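# Move one bottle from the crate onto the turntable

## Task

Lift a single bottle out of the blue crate and set it down upright on the rotating table. The crate must remain upright on the trolley, and every bottle left inside it must still be standing. None of the bottles already on the turning table may be tipped over. At the end, neither gripper may be in contact with any bottle or with the crate.

## Robot and tools

Robot: two arms, left_arm and right_arm, each with six joints and a gripper. Every row and every per-joint list uses this order: waist, shoulder, elbow, wrist pitch, wrist yaw, wrist roll. Stated ranges in rad: waist -2.880 to 2.880, shoulder 0.000 to 3.142, elbow 0.000 to 3.019, wrist pitch -1.693 to 1.571, wrist yaw -1.571 to 1.571, wrist roll -2.094 to 2.094. A joint's true end may differ from these by up to 0.084 rad.

Frames: the scene frame has its origin at table-top height, halfway between the two nominal arm bases. +z points up, +x points out over the table, and left_arm sits on the +y side. Image left and right do not match these arm names. Calibrated bases in the scene frame: left_arm at (-0.036, +0.344, 0) m with quat_wxyz (+1.000, 0, 0, -0.001); right_arm at (+0.007, -0.228, 0) m with quat_wxyz (+1.000, 0, 0, +0.010). Each arm reports its end_effector_position (m) and end_effector_quat_wxyz in its own base frame, and so does any wrist camera it carries. Fixed cameras and the table are given in the scene frame. The fingers point along the gripper's +z and close along its y. The reported point lies between the pads, about 1 cm behind the fingertips. Reported hand poses can be off by a few cm, more at long reach.

Row layout: a single list of 14 numbers, each in [-1, 1], covering both arms even if only one moves. The order is left_arm's six joint values and its opening, then right_arm's six joint values and its opening. Joint values are scaled offsets, not poses. They count from the arm's Joint targets as they stood when the action (or move call) began, not from the previous row, so sending the same value again moves the joint further. The value 1.0 stands for 2.811 rad (waist, shoulder), 2.53 (elbow), 2.575 (wrist pitch), 8.12 (wrist yaw) and 9.528 (wrist roll). The opening is absolute: +1 is fully open, -1 is shut. Sending 0 for a joint holds it at its target. To leave a gripper unchanged, repeat its current command, because 0 there means half closed.

execute_actions(actions, cameras): actions is a list of actions. Each action is a list of up to 15 rows, and each row lasts one 1/30 s step. If an action has fewer rows, its last row is held until the action reaches 15 steps. An empty list only reports state and images. If a joint would go more than 0.084 rad beyond its range, the action is rejected for both arms. A malformed first action, or one that fails this check, rejects the whole call. cameras takes names from cam_high, cam_low, cam_left_wrist and cam_right_wrist, or ["all"] or []. If left out, all cameras come back with an empty list and none otherwise.

move(target, speed, blend, opening_speed, blocking, cameras): target is one 14-number row, or up to 15 such rows. Every row counts from the same starting Joint targets. All joints move together along paths, so the gripper tends to travel on a curve. Nothing is avoided along the way, including the other arm. speed is in rad/s for the joint with the farthest to go, 0.01 to 12.57, default 0.5. Give one value, or one per target. blend is in rad and rounds the corners at intermediate targets. opening_speed is the rate of change of the opening per second, 0.2 or more, and gives a gradual close. blocking=false returns after about 0.5 s while the move keeps running. The "move:" line reports done, off_target (at rest but more than 0.035 rad away), moving, held or fault. limits=held means some steps were withheld. Neither done nor off_target tells you whether there is contact.

wait(seconds 0 to 10) lets time pass while each arm keeps its last command. stop() brakes a running move and needs some room to do so. zoom_image(camera, region [x0, y0, x1, y1]) enlarges part of that camera's latest image, at most 504x504 px. All images are 896x504. finished_scene(scene) ends the current scene for good. Call it only when the goal holds steadily.

Motion limits: each joint target can lead its measured angle by at most 0.716 rad (waist, shoulder), 0.645 (elbow), 0.69 (wrist pitch), 1.84 (wrist yaw) or 3.24 (wrist roll). If the targets would put the gripper more than 110 mm from where it actually is, they are pulled back. Large offsets can therefore take several actions, and very small ones may not move the joint at all.

Results: Joint positions and Joint velocities give one block per arm, joints in rad and rad/s, followed by the pad gap in m (0.094 fully open). Joint targets are the base for your next offsets. Tool commands shows the current gripper commands. grip_measured is on the opening scale and reads up to about 2.7 mm wide when empty. When a hard part is squeezed it reads a little below the part's width, lower still for round parts. "joint sent to its limit" means a joint was stopped at its real end. "joint command not followed" means the clearance check changed some targets. Joint torques include gravity and carry offsets and noise. Joints 3 and 4 wrap around at ±28 N m. Action calls also list joint positions at some of the steps.

Gripping: the grip reaches full force (about 50 to 64 N per pad) once the command is about 0.05 below the touch reading, or about 0.11 for round items such as bottles. To release, command well above grip_measured. If an arm is stuck pressing on something, command its targets back past its measured positions.

Avoid: knocking bottles over, dropping or releasing something while it is still moving, fast impacts, and strong pushes. Never push the crate off the trolley or anything out of the work area. Never let the arms hit or squeeze each other, and never close one gripper on the other's fingers. Loose items may be nudged now and then. Holding loads, staying stretched out or pushing against something heats the motors. A MOTOR HOT line appears at 85 °C. At 100 °C an OVER-TEMPERATURE FAULT drops the arm for 30 to 60 s or longer, sometimes with no warning.

Each tool is called as name([rows], argument=value, ...), one row to a line, values as JSON.

## Session

execute_actions(actions=[])

Scene clock: 0.00 s.
left_arm: end_effector_position=(+0.7582, +0.0601, +0.1776) grip_measured=+1.000 end_effector_quat_wxyz=(+0.376, +0.093, +0.917, +0.099) | right_arm: end_effector_position=(+0.2337, +0.4829, +0.3170) grip_measured=+1.000 end_effector_quat_wxyz=(+0.458, -0.506, +0.625, +0.379)
Joint positions: left_arm=[0.065 1.933 1.637 -0.478 -0.065 0.296 0.094] | right_arm=[1.013 1.194 0.882 -0.003 -0.343 -0.099 0.094]
Joint velocities: within noise
Joint torques (N m): no reading
Motor temperatures (°C): left_arm=[39 30 36 25 33 31 34] | right_arm=[34 31 30 36 26 37 34]
Heat: left arm: hottest waist 39 °C; right arm: hottest wrist roll 37 °C.
Joint targets: left_arm=[0.065 1.926 1.669 -0.473 -0.065 0.296] | right_arm=[1.013 1.192 0.913 0.002 -0.343 -0.099]
Tool commands: left_gripper/opening=+1.0 right_gripper/opening=+1.0

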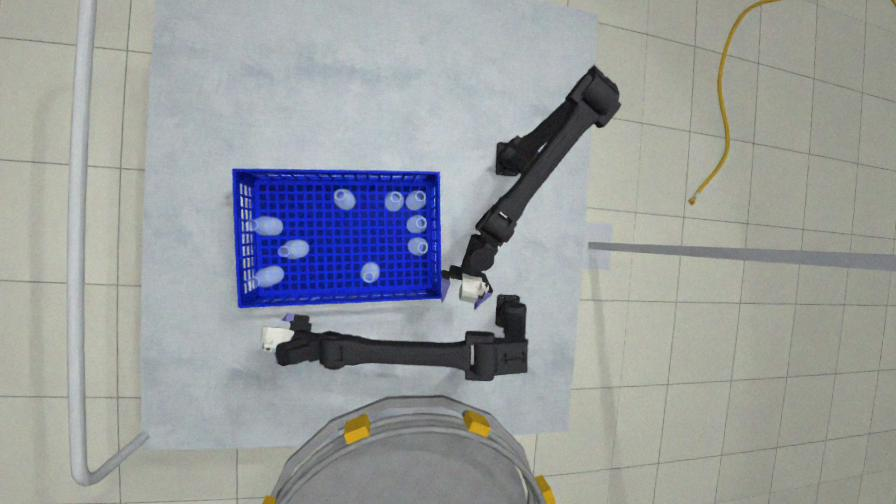

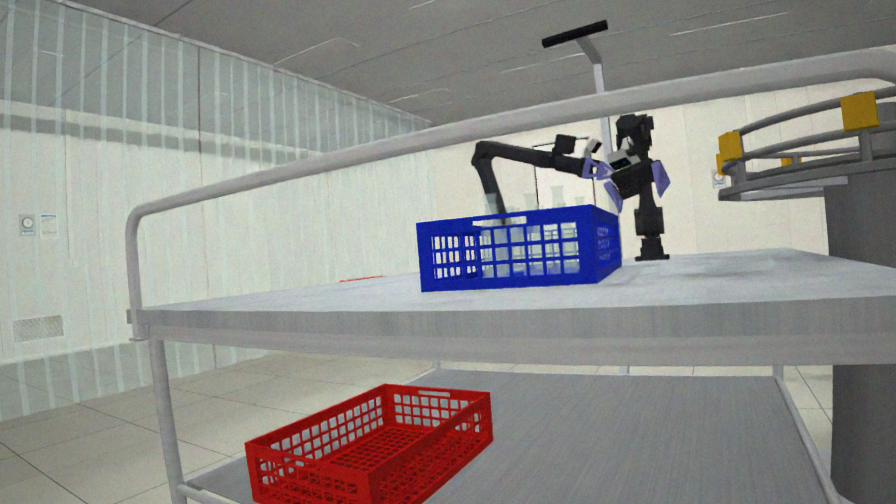

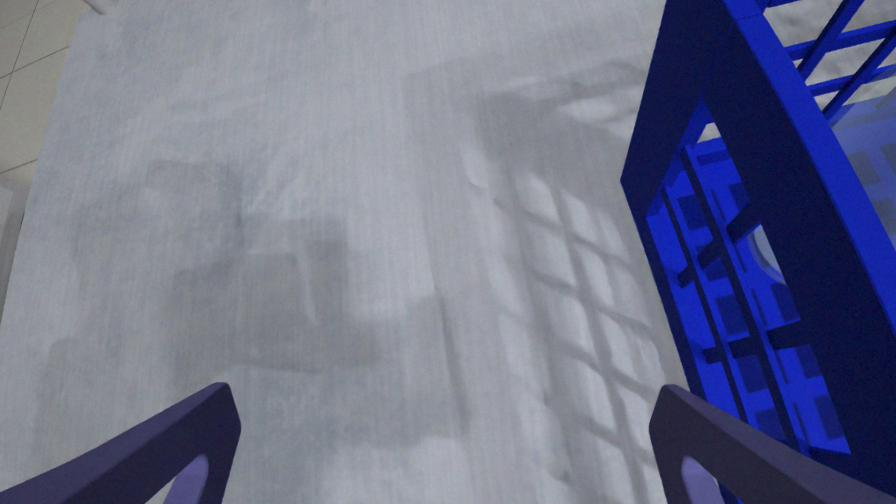

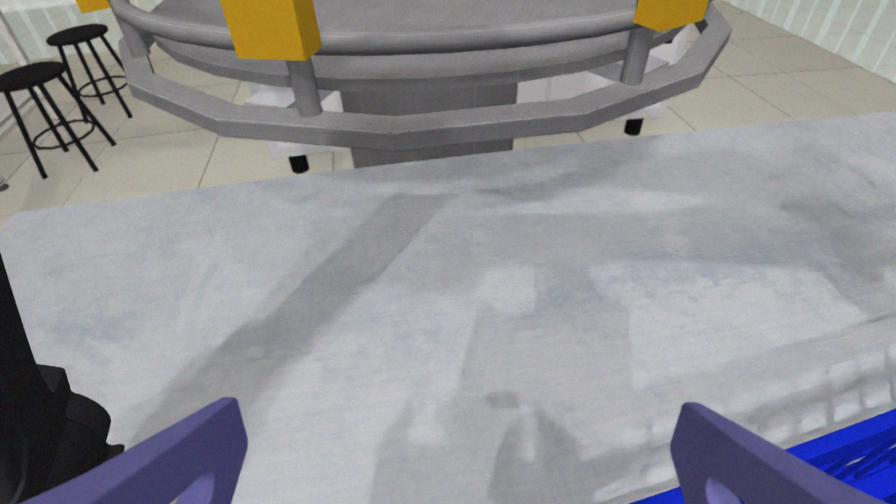

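move(target=[0,-0.2227,0,-0.127,0.008,-0.0311,1,0,-0.2106,0,0,0.0422,0.0104,1], speed=0.8)

move(target=[0.5105,0,0,0,0,0,1,-0.4315,0,0,0,0,0,1], speed=0.8, cameras=["all"])

Scene clock: 27.07 s.
left_arm: end_effector_position=(+0.5680, +0.0371, +0.5282) grip_measured=+1.000 end_effector_quat_wxyz=(+0.525, -0.024, +0.850, +0.021) | right_arm: end_effector_position=(+0.1849, +0.2961, +0.5756) grip_measured=+1.000 end_effector_quat_wxyz=(+0.702, -0.296, +0.522, +0.383)
Joint positions: left_arm=[0.065 1.305 1.637 -0.795 -0.003 0.01 0.094] | right_arm=[1.013 0.595 0.882 -0.003 -0.002 -0.016 0.094]
Joint torques (N m): left_arm=[-1.73 -10.99 10.99 1.74 0.12 -0.17] | right_arm=[-0.56 0.67 13.24 1.74 -0.1 0.29]
Motor temperatures (°C): left_arm=[39 34 40 25 32 30 33] | right_arm=[33 32 35 36 26 35 32]
Heat: left arm: hottest elbow 40 °C; right arm: hottest wrist pitch 36 °C.
Joint targets: left_arm=[0.065 1.300 1.669 -0.800 0.000 -0.001] | right_arm=[1.013 0.599 0.913 0.002 0.000 0.000]
move: done

Scene clock: 29.47 s.
left_arm: end_effector_position=(+0.0371, +0.5680, +0.5282) grip_measured=+1.000 end_effector_quat_wxyz=(-0.382, +0.579, -0.623, -0.362) | right_arm: end_effector_position=(+0.3429, -0.0652, +0.5756) grip_measured=+1.000 end_effector_quat_wxyz=(+0.796, +0.051, +0.598, -0.080)
Joint positions: left_arm=[1.506 1.305 1.637 -0.795 -0.001 0.009 0.094] | right_arm=[-0.187 0.595 0.882 -0.003 0 -0.015 0.094]
Joint torques (N m): left_arm=[-1.73 -11.69 10.81 1.59 0.03 -0.2] | right_arm=[-1.67 0.62 13.24 1.73 -0.16 0.29]
Heat: left arm: hottest elbow 40 °C; right arm: hottest wrist pitch 36 °C.
Joint targets: left_arm=[1.500 1.300 1.669 -0.800 0.000 -0.001] | right_arm=[-0.200 0.599 0.913 0.002 0.000 0.000]
move: done

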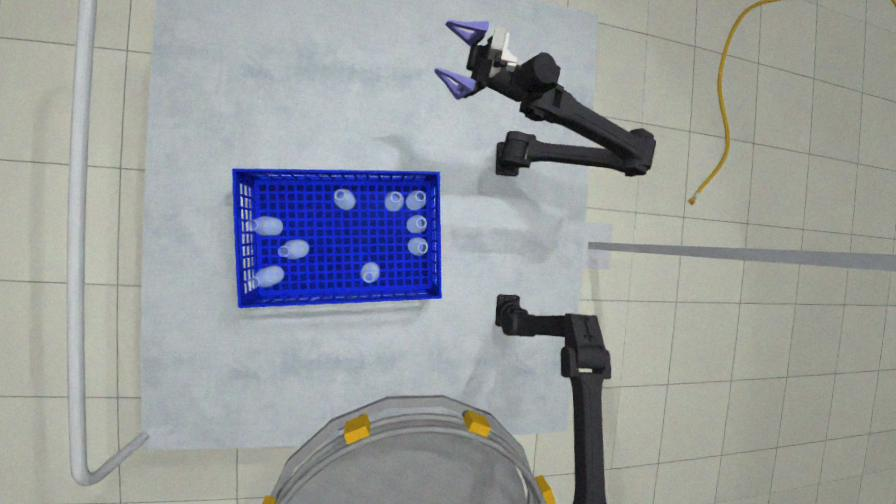

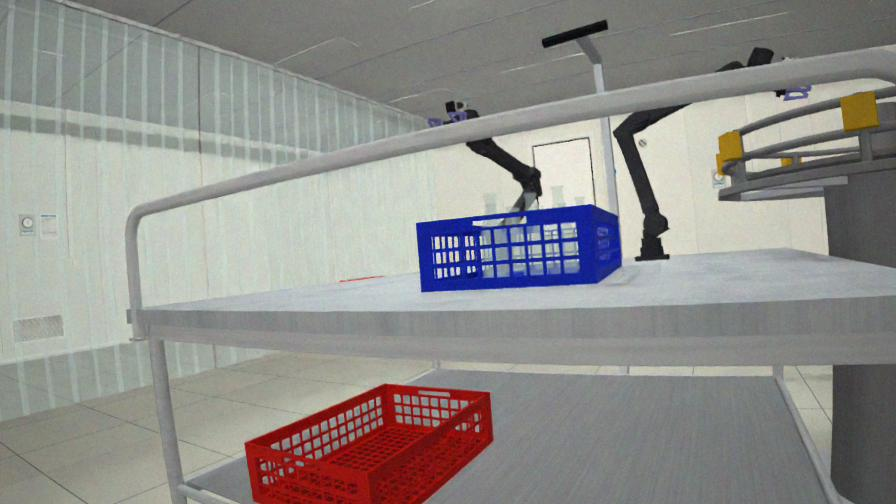

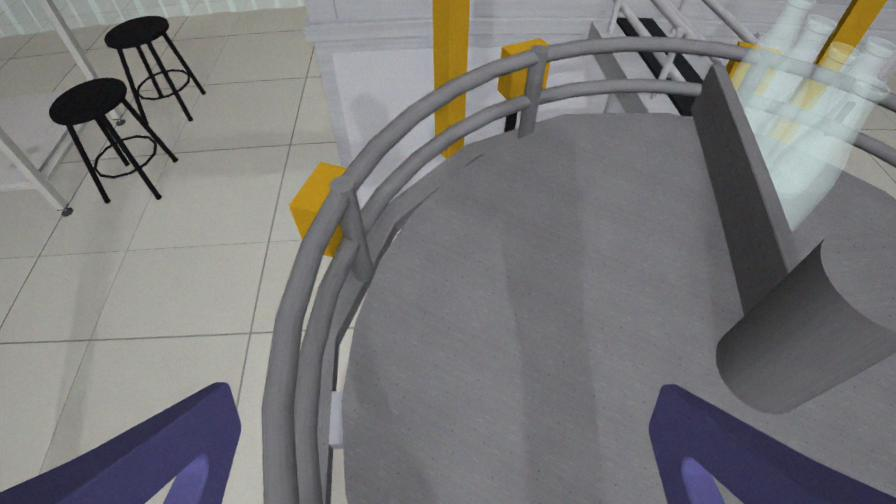

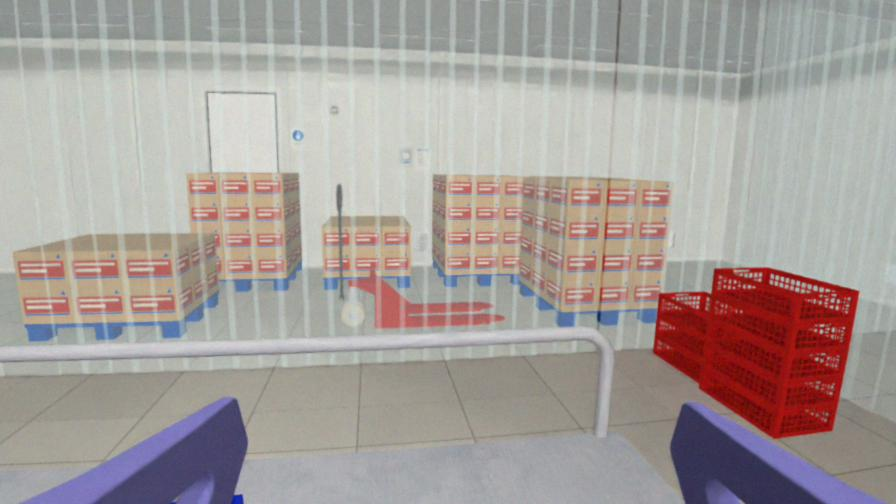

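zoom_image(camera="cam_high", region=[230, 160, 450, 310])

zoom_image(camera="cam_low", region=[400, 60, 896, 310])

Scaled by 2.291 from the camera's 896x504 image, which has a finer 1280x720 frame.

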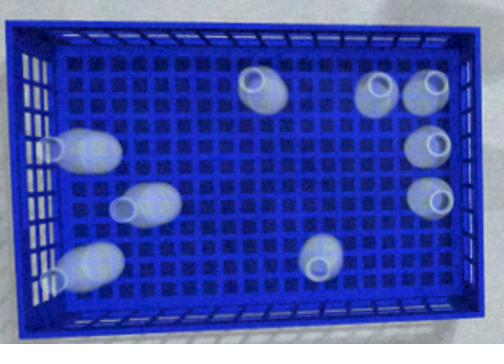

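Scaled by 1.016 from the camera's 896x504 image, which has a finer 1280x720 frame.

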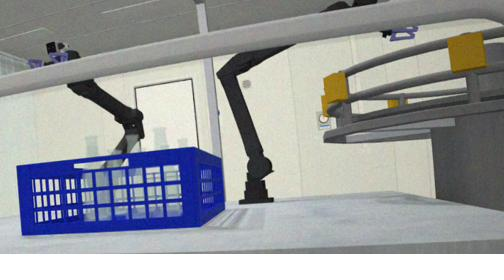

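move(target=[-0.6304,-0.0783,-0.0431,-0.1748,0,0,1,0,0,0,0,0,0,1], speed=1.0, cameras=["cam_left_wrist","cam_high"])

Scene clock: 70.93 s.
left_arm: end_effector_position=(+0.4070, -0.1131, +0.4977) grip_measured=+1.000 end_effector_quat_wxyz=(+0.384, +0.128, +0.913, -0.051) | right_arm: end_effector_position=(+0.3429, -0.0653, +0.5756) grip_measured=+1.000 end_effector_quat_wxyz=(+0.796, +0.052, +0.598, -0.081)
Joint positions: left_arm=[-0.27 1.088 1.556 -1.244 0 0.008 0.094] | right_arm=[-0.187 0.595 0.882 -0.003 0 -0.015 0.094]
Joint torques (N m): left_arm=[-1.85 -7.18 8.35 1.29 -0.01 -0.22] | right_arm=[-1.67 0.62 13.24 1.72 -0.16 0.29]
Motor temperatures (°C): left_arm=[38 32 45 25 31 29 31] | right_arm=[32 30 40 35 26 34 30]
Heat: left arm: hottest elbow 45 °C; right arm: hottest elbow 40 °C.
Joint targets: left_arm=[-0.272 1.080 1.560 -1.250 0.000 -0.001] | right_arm=[-0.200 0.599 0.913 0.002 0.000 0.000]
move: done
Images, in order (width x height): cam_high 896x504, cam_left_wrist 896x504.

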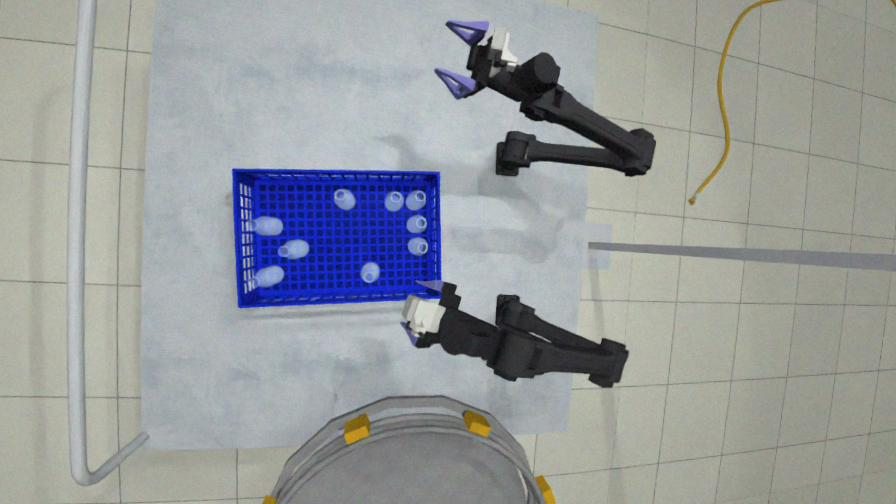

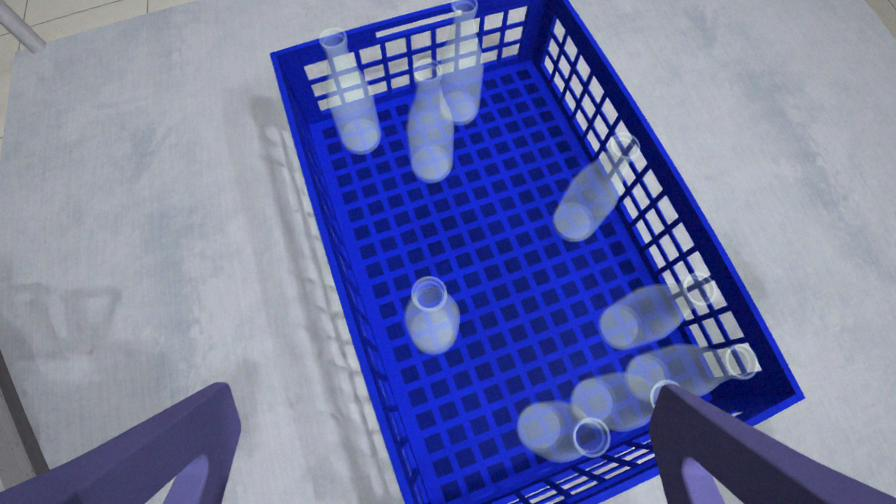

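move(target=[0.0096,0.0413,-0.115,0.1605,0,0,1,0,0,0,0,0,0,1], speed=0.6, cameras=["cam_left_wrist","cam_high","cam_low"])

Scene clock: 95.17 s.
left_arm: end_effector_position=(+0.4859, -0.1256, +0.3532) grip_measured=+1.000 end_effector_quat_wxyz=(+0.374, +0.120, +0.919, -0.046) | right_arm: end_effector_position=(+0.3429, -0.0653, +0.5756) grip_measured=+1.000 end_effector_quat_wxyz=(+0.796, +0.052, +0.598, -0.081)
Joint positions: left_arm=[-0.252 1.202 1.258 -0.854 0 0.008 0.094] | right_arm=[-0.187 0.595 0.882 -0.003 0 -0.015 0.094]
Joint torques (N m): left_arm=[-0.85 -9.76 9.65 2.43 -0.02 -0.22] | right_arm=[-1.67 0.62 13.26 1.73 -0.16 0.29]
Heat: left arm: hottest elbow 47 °C; right arm: hottest elbow 42 °C.
Joint targets: left_arm=[-0.245 1.196 1.269 -0.837 0.000 -0.001] | right_arm=[-0.200 0.599 0.913 0.002 0.000 0.000]
move: done
Images, in order (width x height): cam_high 896x504, cam_low 896x504, cam_left_wrist 896x504.

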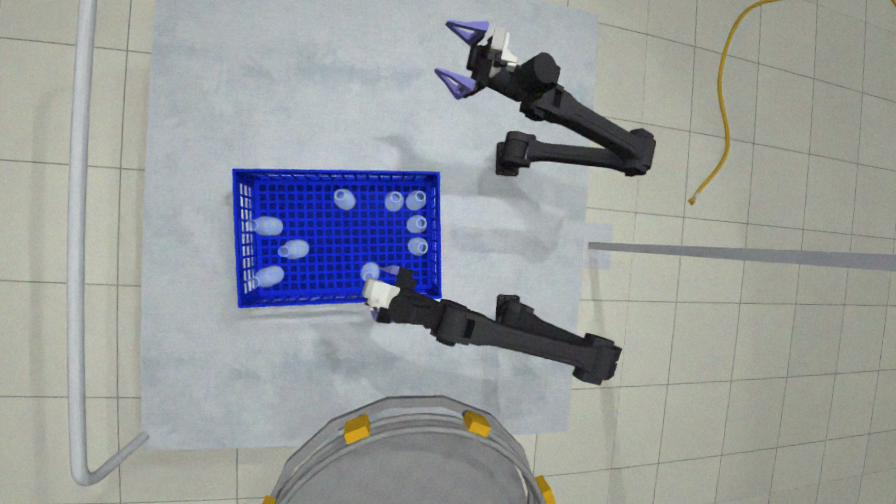

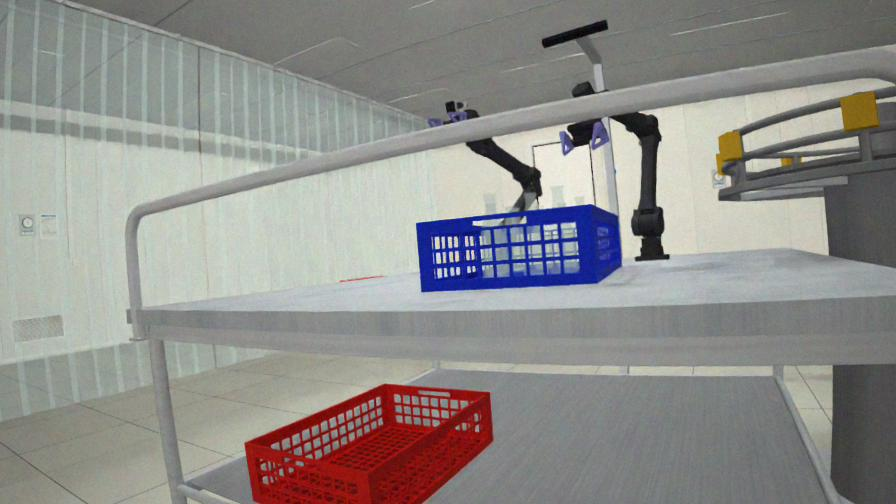

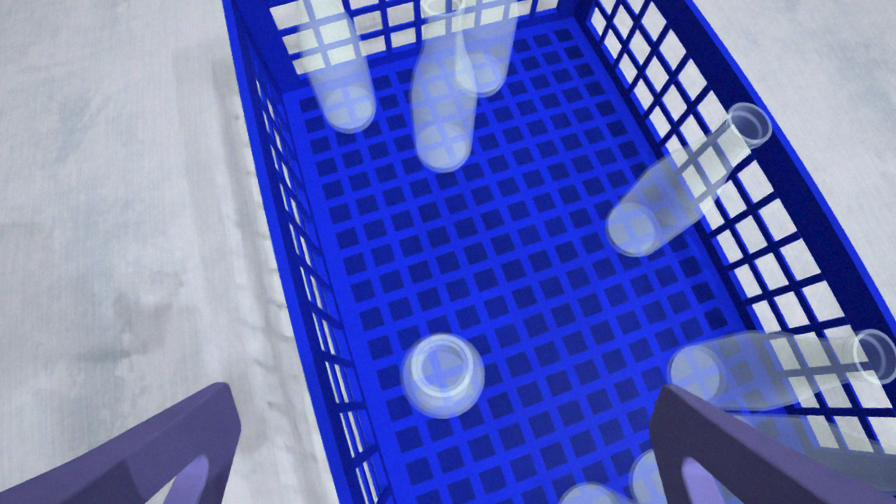

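move(target=[0.0,0.0221,-0.0549,0.075,0,0,1,0,0,0,0,0,0,1], speed=0.5, cameras=["cam_left_wrist","cam_low"])

Scene clock: 110.60 s.
left_arm: end_effector_position=(+0.5040, -0.1302, +0.2775) grip_measured=+1.000 end_effector_quat_wxyz=(+0.369, +0.121, +0.920, -0.045) | right_arm: end_effector_position=(+0.3429, -0.0653, +0.5756) grip_measured=+1.000 end_effector_quat_wxyz=(+0.796, +0.052, +0.598, -0.081)
Joint positions: left_arm=[-0.252 1.266 1.117 -0.66 0 0.008 0.094] | right_arm=[-0.187 0.595 0.882 -0.003 0 -0.015 0.094]
Joint torques (N m): left_arm=[-0.85 -11.11 9.7 2.25 -0.01 -0.23] | right_arm=[-1.67 0.62 13.24 1.73 -0.16 0.29]
Heat: left arm: hottest elbow 48 °C; right arm: hottest elbow 43 °C.
Joint targets: left_arm=[-0.245 1.258 1.130 -0.644 0.000 -0.001] | right_arm=[-0.200 0.599 0.913 0.002 0.000 0.000]
move: done
Images, in order (width x height): cam_low 896x504, cam_left_wrist 896x504.

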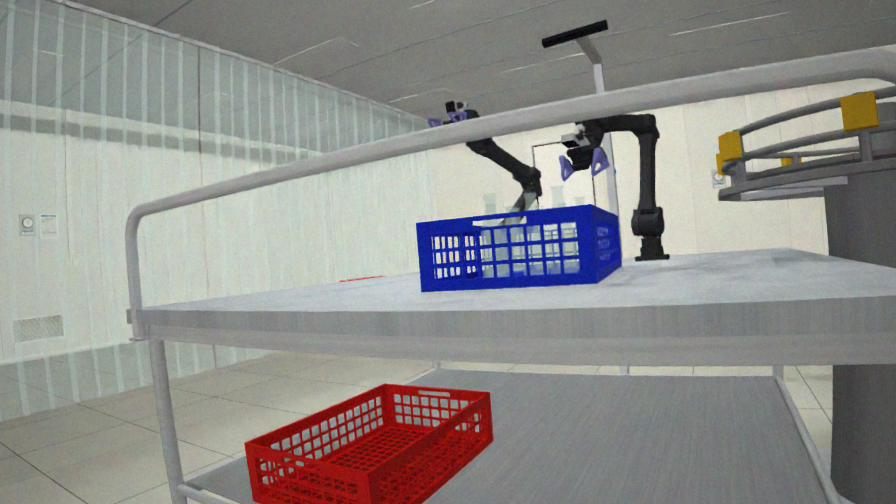

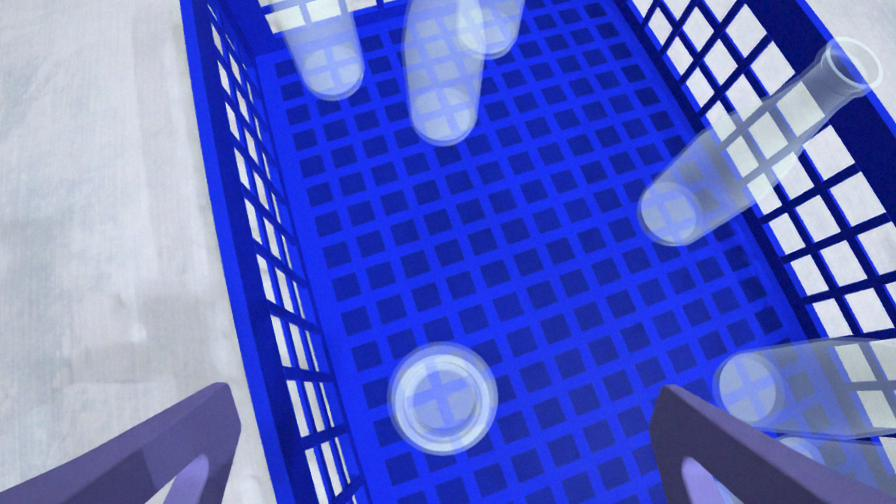

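zoom_image(camera="cam_left_wrist", region=[340, 300, 560, 480])

zoom_image(camera="cam_low", region=[460, 100, 660, 300])

Scaled by 2.291 from the camera's 896x504 image, which has a finer 1280x720 frame.

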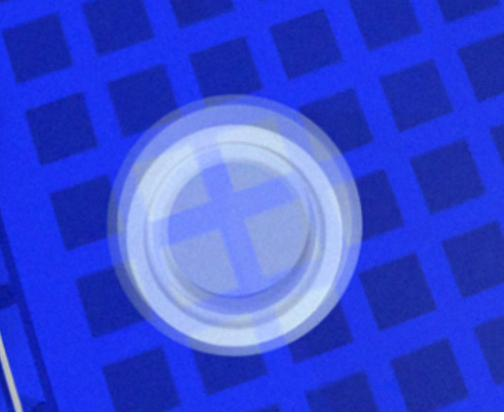

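Scaled by 2.520 from the camera's 896x504 image, which has a finer 1280x720 frame.

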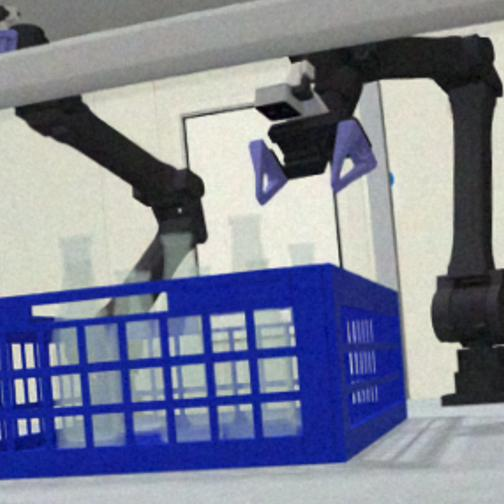

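move(target=[0.0,0.0214,-0.0311,0.0552,0,0,1,0,0,0,0,0,0,1], speed=0.3, cameras=["cam_left_wrist","cam_low"])

zoom_image(camera="cam_low", region=[460, 100, 660, 300])

Scene clock: 128.53 s.
left_arm: end_effector_position=(+0.5158, -0.1333, +0.2339) grip_measured=+1.000 end_effector_quat_wxyz=(+0.375, +0.120, +0.918, -0.046) | right_arm: end_effector_position=(+0.3429, -0.0653, +0.5756) grip_measured=+1.000 end_effector_quat_wxyz=(+0.796, +0.052, +0.598, -0.081)
Joint positions: left_arm=[-0.252 1.319 1.042 -0.518 0 0.008 0.094] | right_arm=[-0.187 0.595 0.882 -0.003 0 -0.015 0.094]
Joint torques (N m): left_arm=[-1.26 -10.34 9.07 2.19 0.02 -0.2] | right_arm=[-1.67 0.62 13.26 1.72 -0.16 0.29]
Heat: left arm: hottest elbow 48 °C; right arm: hottest elbow 44 °C.
Joint targets: left_arm=[-0.245 1.318 1.051 -0.502 0.000 -0.001] | right_arm=[-0.200 0.599 0.913 0.002 0.000 0.000]
move: done
Images, in order (width x height): cam_low 896x504, cam_left_wrist 896x504.

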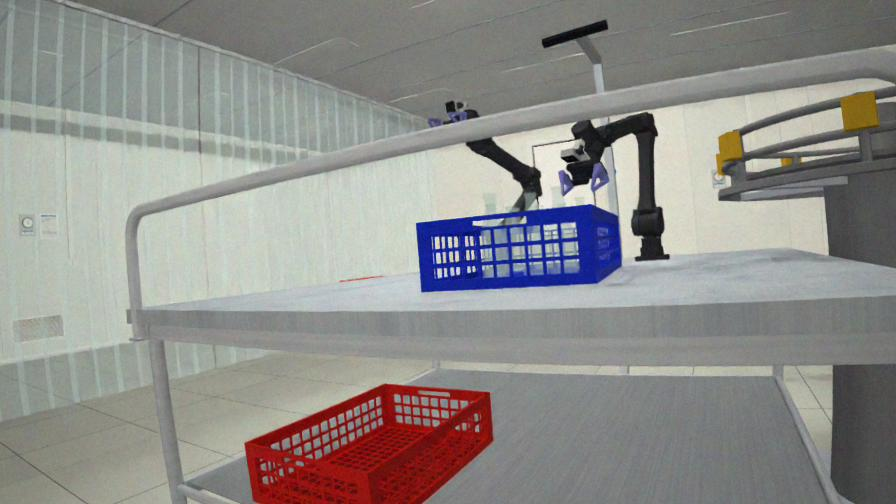

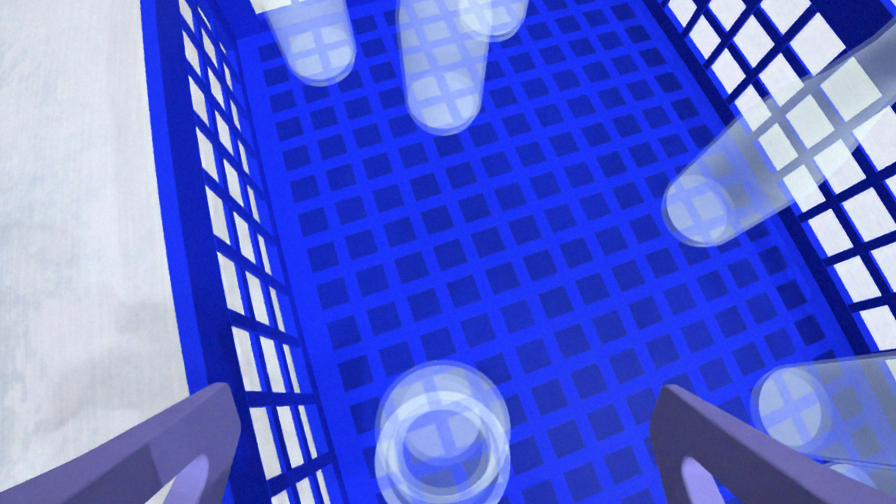

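Scaled by 2.520 from the camera's 896x504 image, which has a finer 1280x720 frame.

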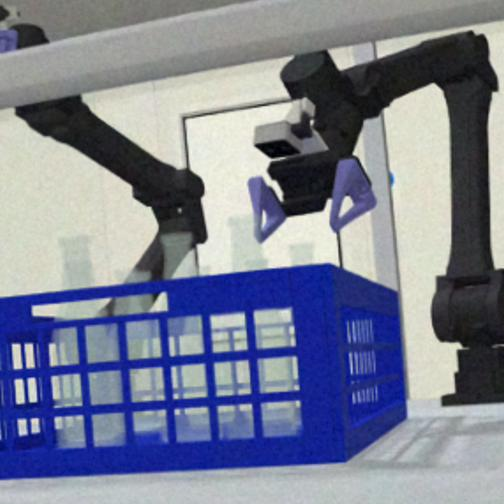

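move(target=[0.0,0.01,-0.0352,0.0439,0,0,1,0,0,0,0,0,0,1], speed=0.3, cameras=["cam_left_wrist","cam_low"])

zoom_image(camera="cam_low", region=[510, 130, 630, 250])

Scene clock: 140.00 s.
left_arm: end_effector_position=(+0.5117, -0.1322, +0.1938) grip_measured=+1.000 end_effector_quat_wxyz=(+0.375, +0.120, +0.918, -0.046) | right_arm: end_effector_position=(+0.3429, -0.0653, +0.5756) grip_measured=+1.000 end_effector_quat_wxyz=(+0.796, +0.052, +0.598, -0.081)
Joint positions: left_arm=[-0.252 1.345 0.955 -0.405 0 0.008 0.094] | right_arm=[-0.187 0.595 0.882 -0.003 0 -0.015 0.094]
Joint torques (N m): left_arm=[-0.85 -10.52 8.73 2.14 -0.05 -0.19] | right_arm=[-1.67 0.62 13.24 1.72 -0.16 0.29]
Motor temperatures (°C): left_arm=[38 32 47 24 29 27 29] | right_arm=[32 29 45 34 25 31 28]
Heat: left arm: hottest elbow 47 °C; right arm: hottest elbow 45 °C.
Joint targets: left_arm=[-0.245 1.346 0.962 -0.389 0.000 -0.001] | right_arm=[-0.200 0.599 0.913 0.002 0.000 0.000]
move: done
Images, in order (width x height): cam_low 896x504, cam_left_wrist 896x504.

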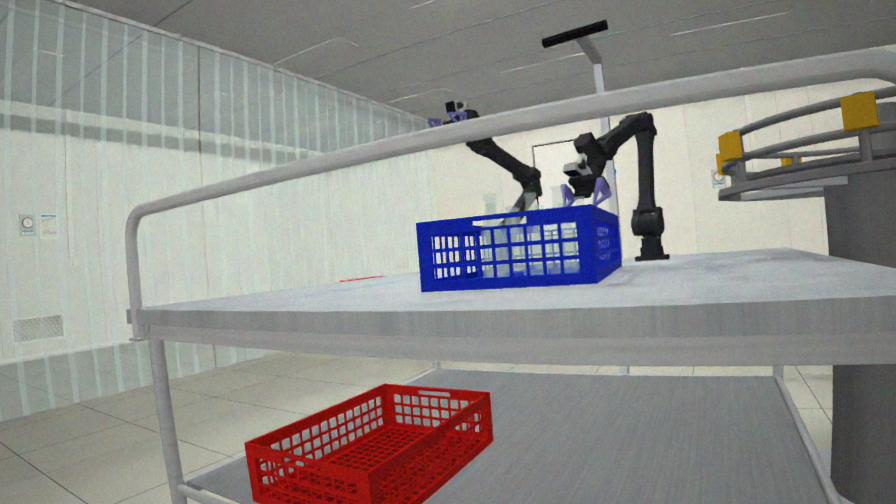

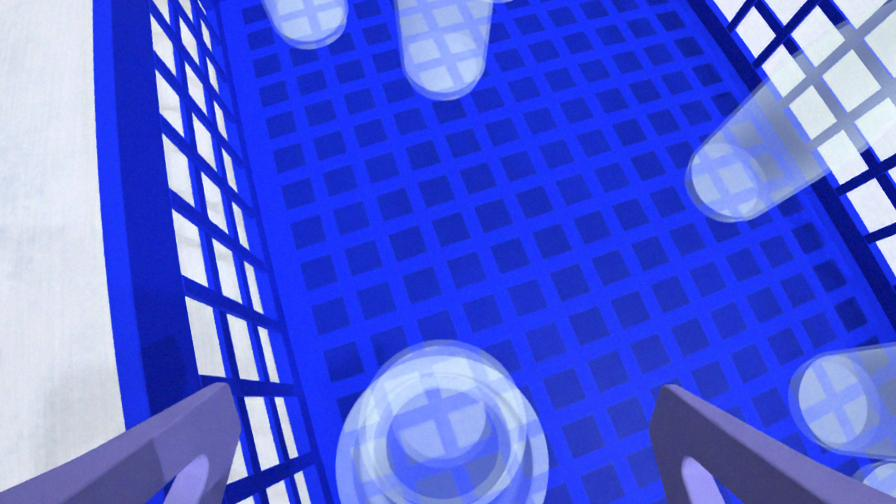

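Scaled by 4.200 from the camera's 896x504 image, which has a finer 1280x720 frame.

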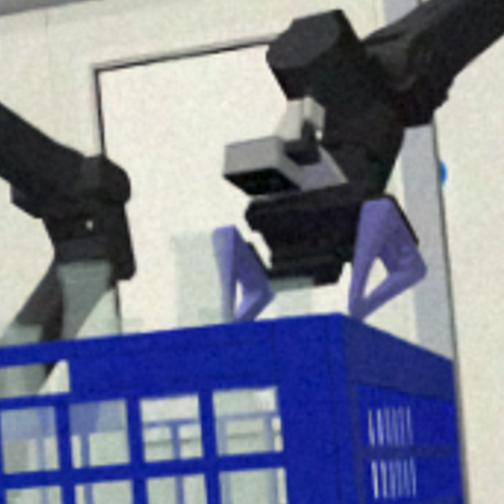

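move(target=[0.0,0,0,0,0,0,0,0,0,0,0,0,0,1], opening_speed=0.5)

move(target=[0.0,0,0,0,0,0,-0.7,0,0,0,0,0,0,1], opening_speed=0.3, cameras=["cam_left_wrist","cam_low"])

Scene clock: 148.27 s.
left_arm: end_effector_position=(+0.5117, -0.1322, +0.1938) grip_measured=+0.003 end_effector_quat_wxyz=(+0.375, +0.120, +0.918, -0.046) | right_arm: end_effector_position=(+0.3429, -0.0653, +0.5756) grip_measured=+1.000 end_effector_quat_wxyz=(+0.796, +0.052, +0.598, -0.081)
Joint positions: left_arm=[-0.252 1.345 0.955 -0.405 0 0.008 0.047] | right_arm=[-0.187 0.595 0.882 -0.003 0 -0.015 0.094]
Joint torques (N m): left_arm=[-1.26 -10.4 8.72 2.44 0 -0.2] | right_arm=[-1.67 0.56 13.24 1.72 -0.16 0.29]
Heat: left arm: hottest elbow 47 °C; right arm: hottest elbow 45 °C.
Joint targets: left_arm=[-0.245 1.346 0.962 -0.389 0.000 -0.001] | right_arm=[-0.200 0.599 0.913 0.002 0.000 0.000]
move: done

Scene clock: 150.80 s.
left_arm: end_effector_position=(+0.5118, -0.1318, +0.1938) grip_measured=-0.350 end_effector_quat_wxyz=(+0.375, +0.120, +0.918, -0.046) | right_arm: end_effector_position=(+0.3429, -0.0653, +0.5756) grip_measured=+1.000 end_effector_quat_wxyz=(+0.796, +0.052, +0.598, -0.081)
Joint positions: left_arm=[-0.251 1.345 0.955 -0.405 0 0.008 0.031] | right_arm=[-0.187 0.595 0.882 -0.003 0 -0.015 0.094]
Joint torques (N m): left_arm=[-1.32 -10.46 8.77 2.3 -0.02 -0.15] | right_arm=[-1.67 0.62 13.24 1.73 -0.16 0.29]
Heat: left arm: hottest elbow 47 °C; right arm: hottest elbow 45 °C.
Joint targets: left_arm=[-0.245 1.346 0.962 -0.389 0.000 -0.001] | right_arm=[-0.200 0.599 0.913 0.002 0.000 0.000]
move: done
Images, in order (width x height): cam_low 896x504, cam_left_wrist 896x504.

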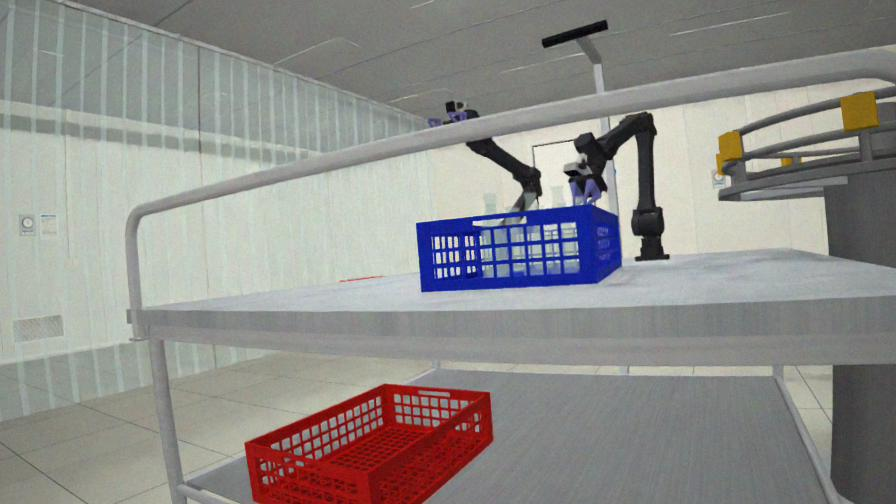

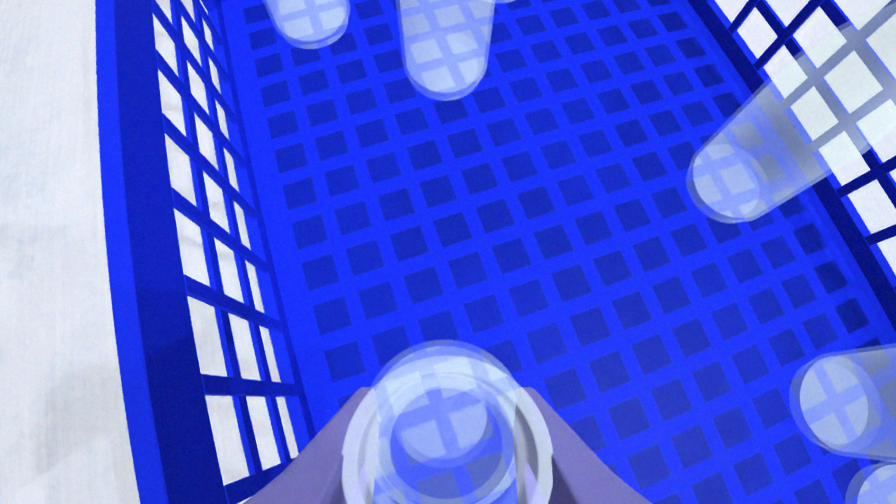

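move([
  [0,-0.0306,0.0664,-0.0936,0,0,-0.7,0,0,0,0,0,0,1],
  [0,-0.0466,0.3549,-0.3965,0,0,-0.7,0,0,0,0,0,0,1],
], speed=[0.25,0.5], blend=0.05, cameras=["all"])

Scene clock: 162.57 s.
left_arm: end_effector_position=(+0.4289, -0.1106, +0.5343) grip_measured=-0.350 end_effector_quat_wxyz=(+0.356, +0.121, +0.926, -0.044) | right_arm: end_effector_position=(+0.3429, -0.0653, +0.5756) grip_measured=+1.000 end_effector_quat_wxyz=(+0.796, +0.052, +0.598, -0.081)
Joint positions: left_arm=[-0.251 1.225 1.799 -1.411 0 0.008 0.031] | right_arm=[-0.187 0.595 0.882 -0.003 0 -0.015 0.094]
Joint torques (N m): left_arm=[-1.79 -8.59 11.79 1.61 -0.03 -0.21] | right_arm=[-1.67 0.56 13.26 1.73 -0.16 0.29]
Heat: left arm: hottest elbow 47 °C; right arm: hottest elbow 45 °C.
Joint targets: left_arm=[-0.245 1.215 1.860 -1.410 0.000 -0.001] | right_arm=[-0.200 0.599 0.913 0.002 0.000 0.000]
move: off_target (left_arm); left_arm: the elbow is farthest, 0.061 rad from its target

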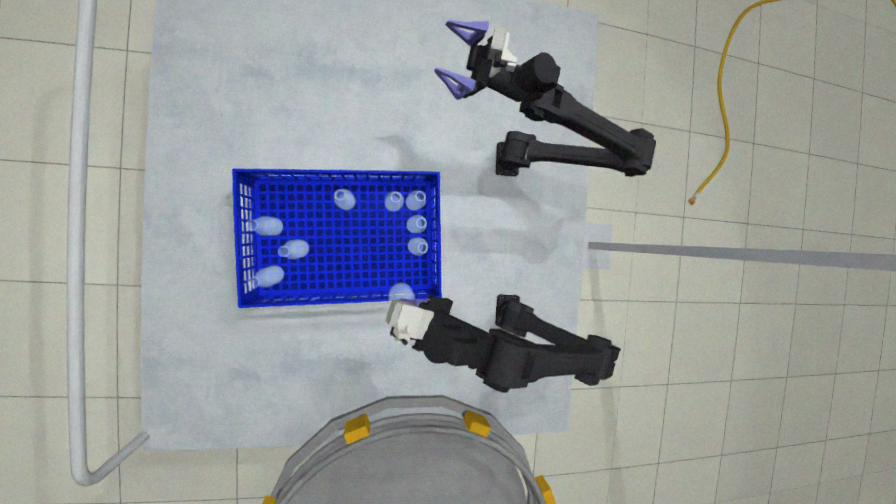

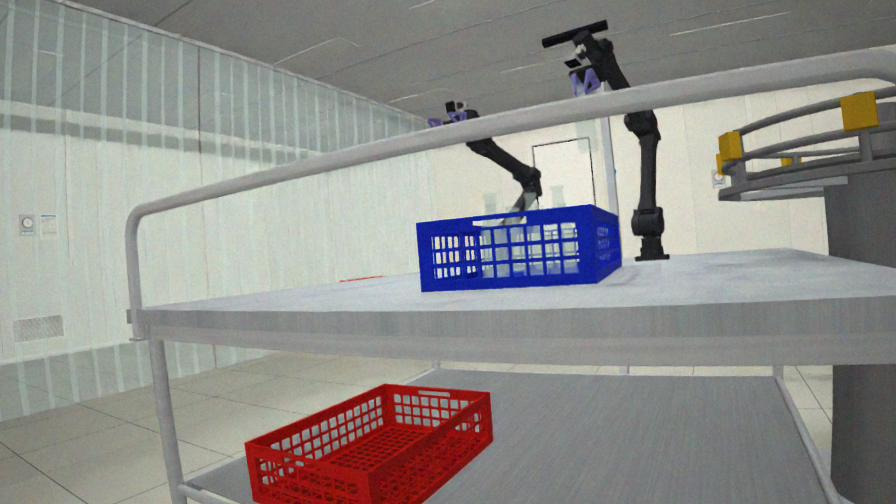

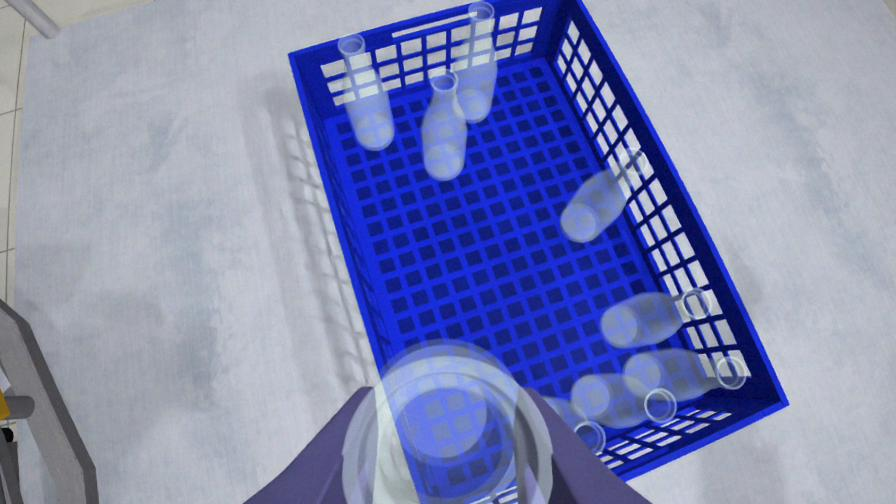

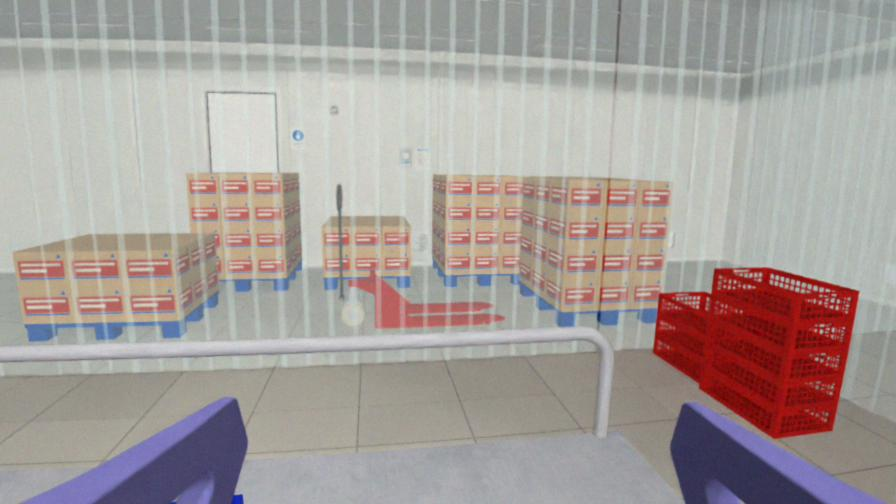

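move([
  [0,0.042,0.1383,-0.0738,0,0,-0.7,0,0,0,0,0,0,1],
  [0.4429,0.042,0.1383,-0.0738,0,0,-0.7,0,0,0,0,0,0,1],
], speed=[0.5,0.6], cameras=["all"])

Scene clock: 174.93 s.
left_arm: end_effector_position=(+0.2372, +0.3698, +0.6149) grip_measured=-0.350 end_effector_quat_wxyz=(+0.331, -0.442, +0.814, +0.183) | right_arm: end_effector_position=(+0.3429, -0.0653, +0.5756) grip_measured=+1.000 end_effector_quat_wxyz=(+0.796, +0.052, +0.598, -0.081)
Joint positions: left_arm=[1.001 1.344 2.15 -1.602 -0.001 0.007 0.031] | right_arm=[-0.187 0.595 0.882 -0.003 0 -0.015 0.094]
Joint torques (N m): left_arm=[-1.96 -9.76 10.62 1.74 0.03 -0.18] | right_arm=[-1.67 0.62 13.24 1.73 -0.16 0.29]
Heat: left arm: hottest elbow 50 °C; right arm: hottest elbow 46 °C.
Joint targets: left_arm=[1.000 1.333 2.210 -1.600 0.000 -0.001] | right_arm=[-0.200 0.599 0.913 0.002 0.000 0.000]
move: off_target (left_arm); left_arm: the elbow is farthest, 0.059 rad from its target

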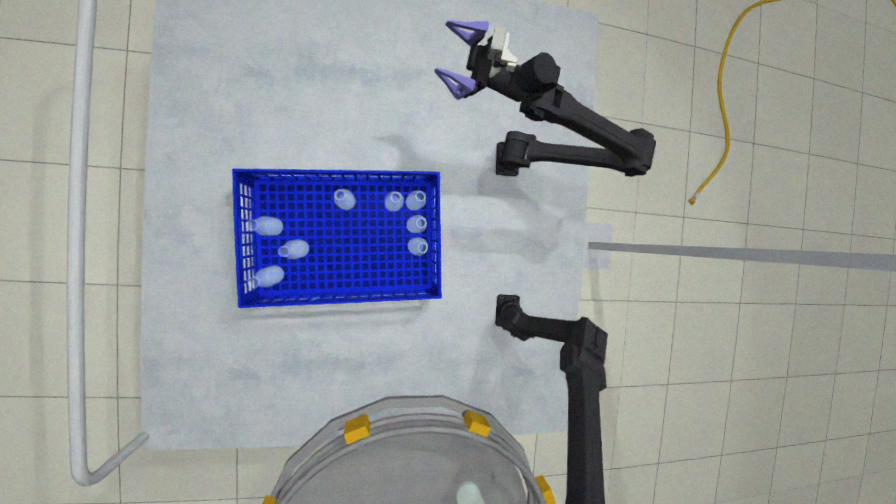

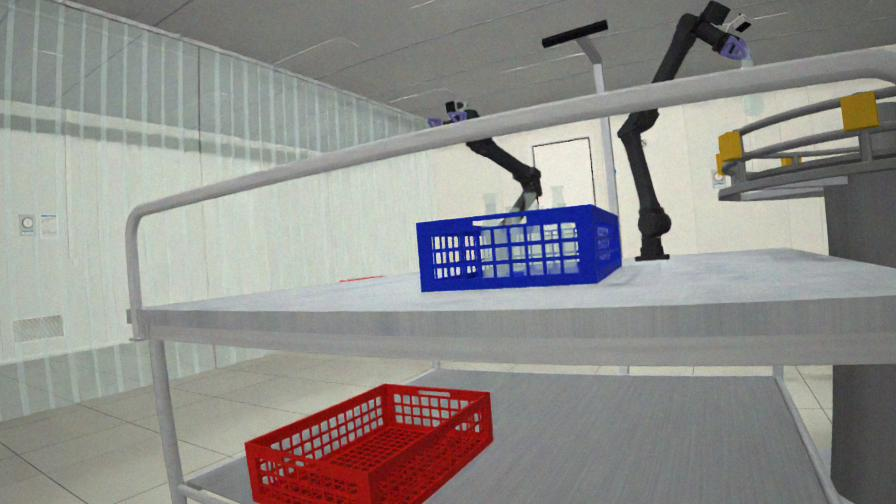

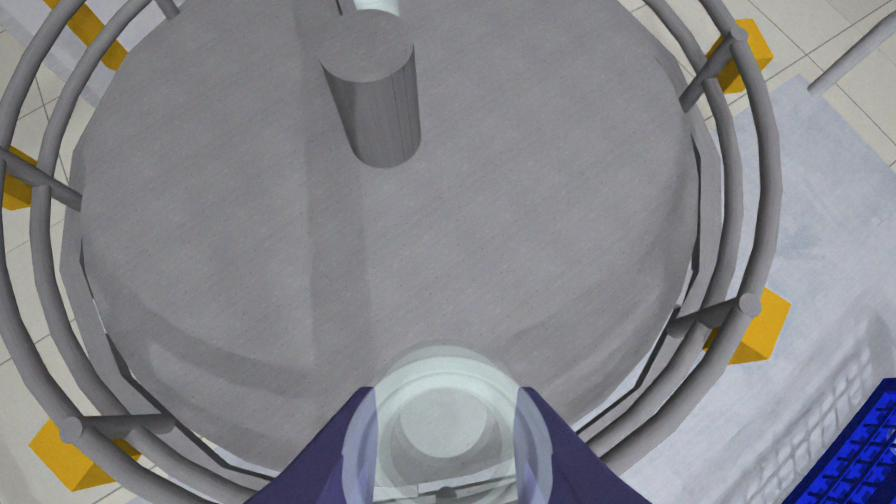

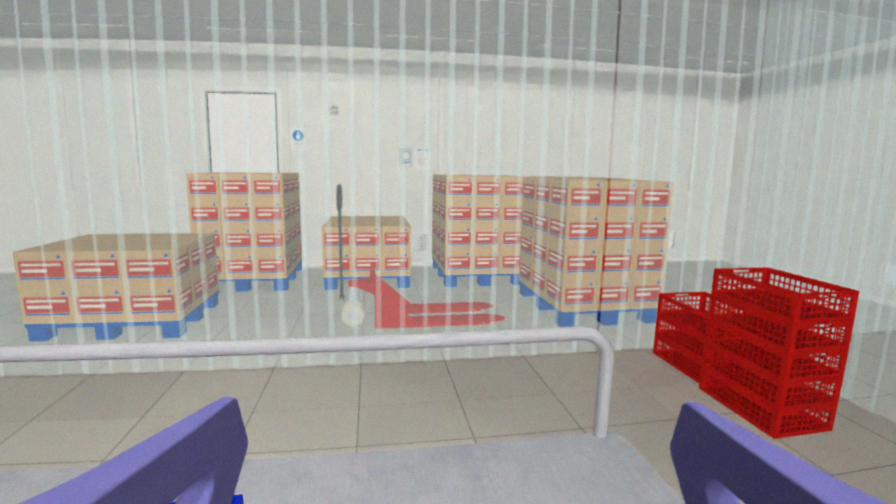

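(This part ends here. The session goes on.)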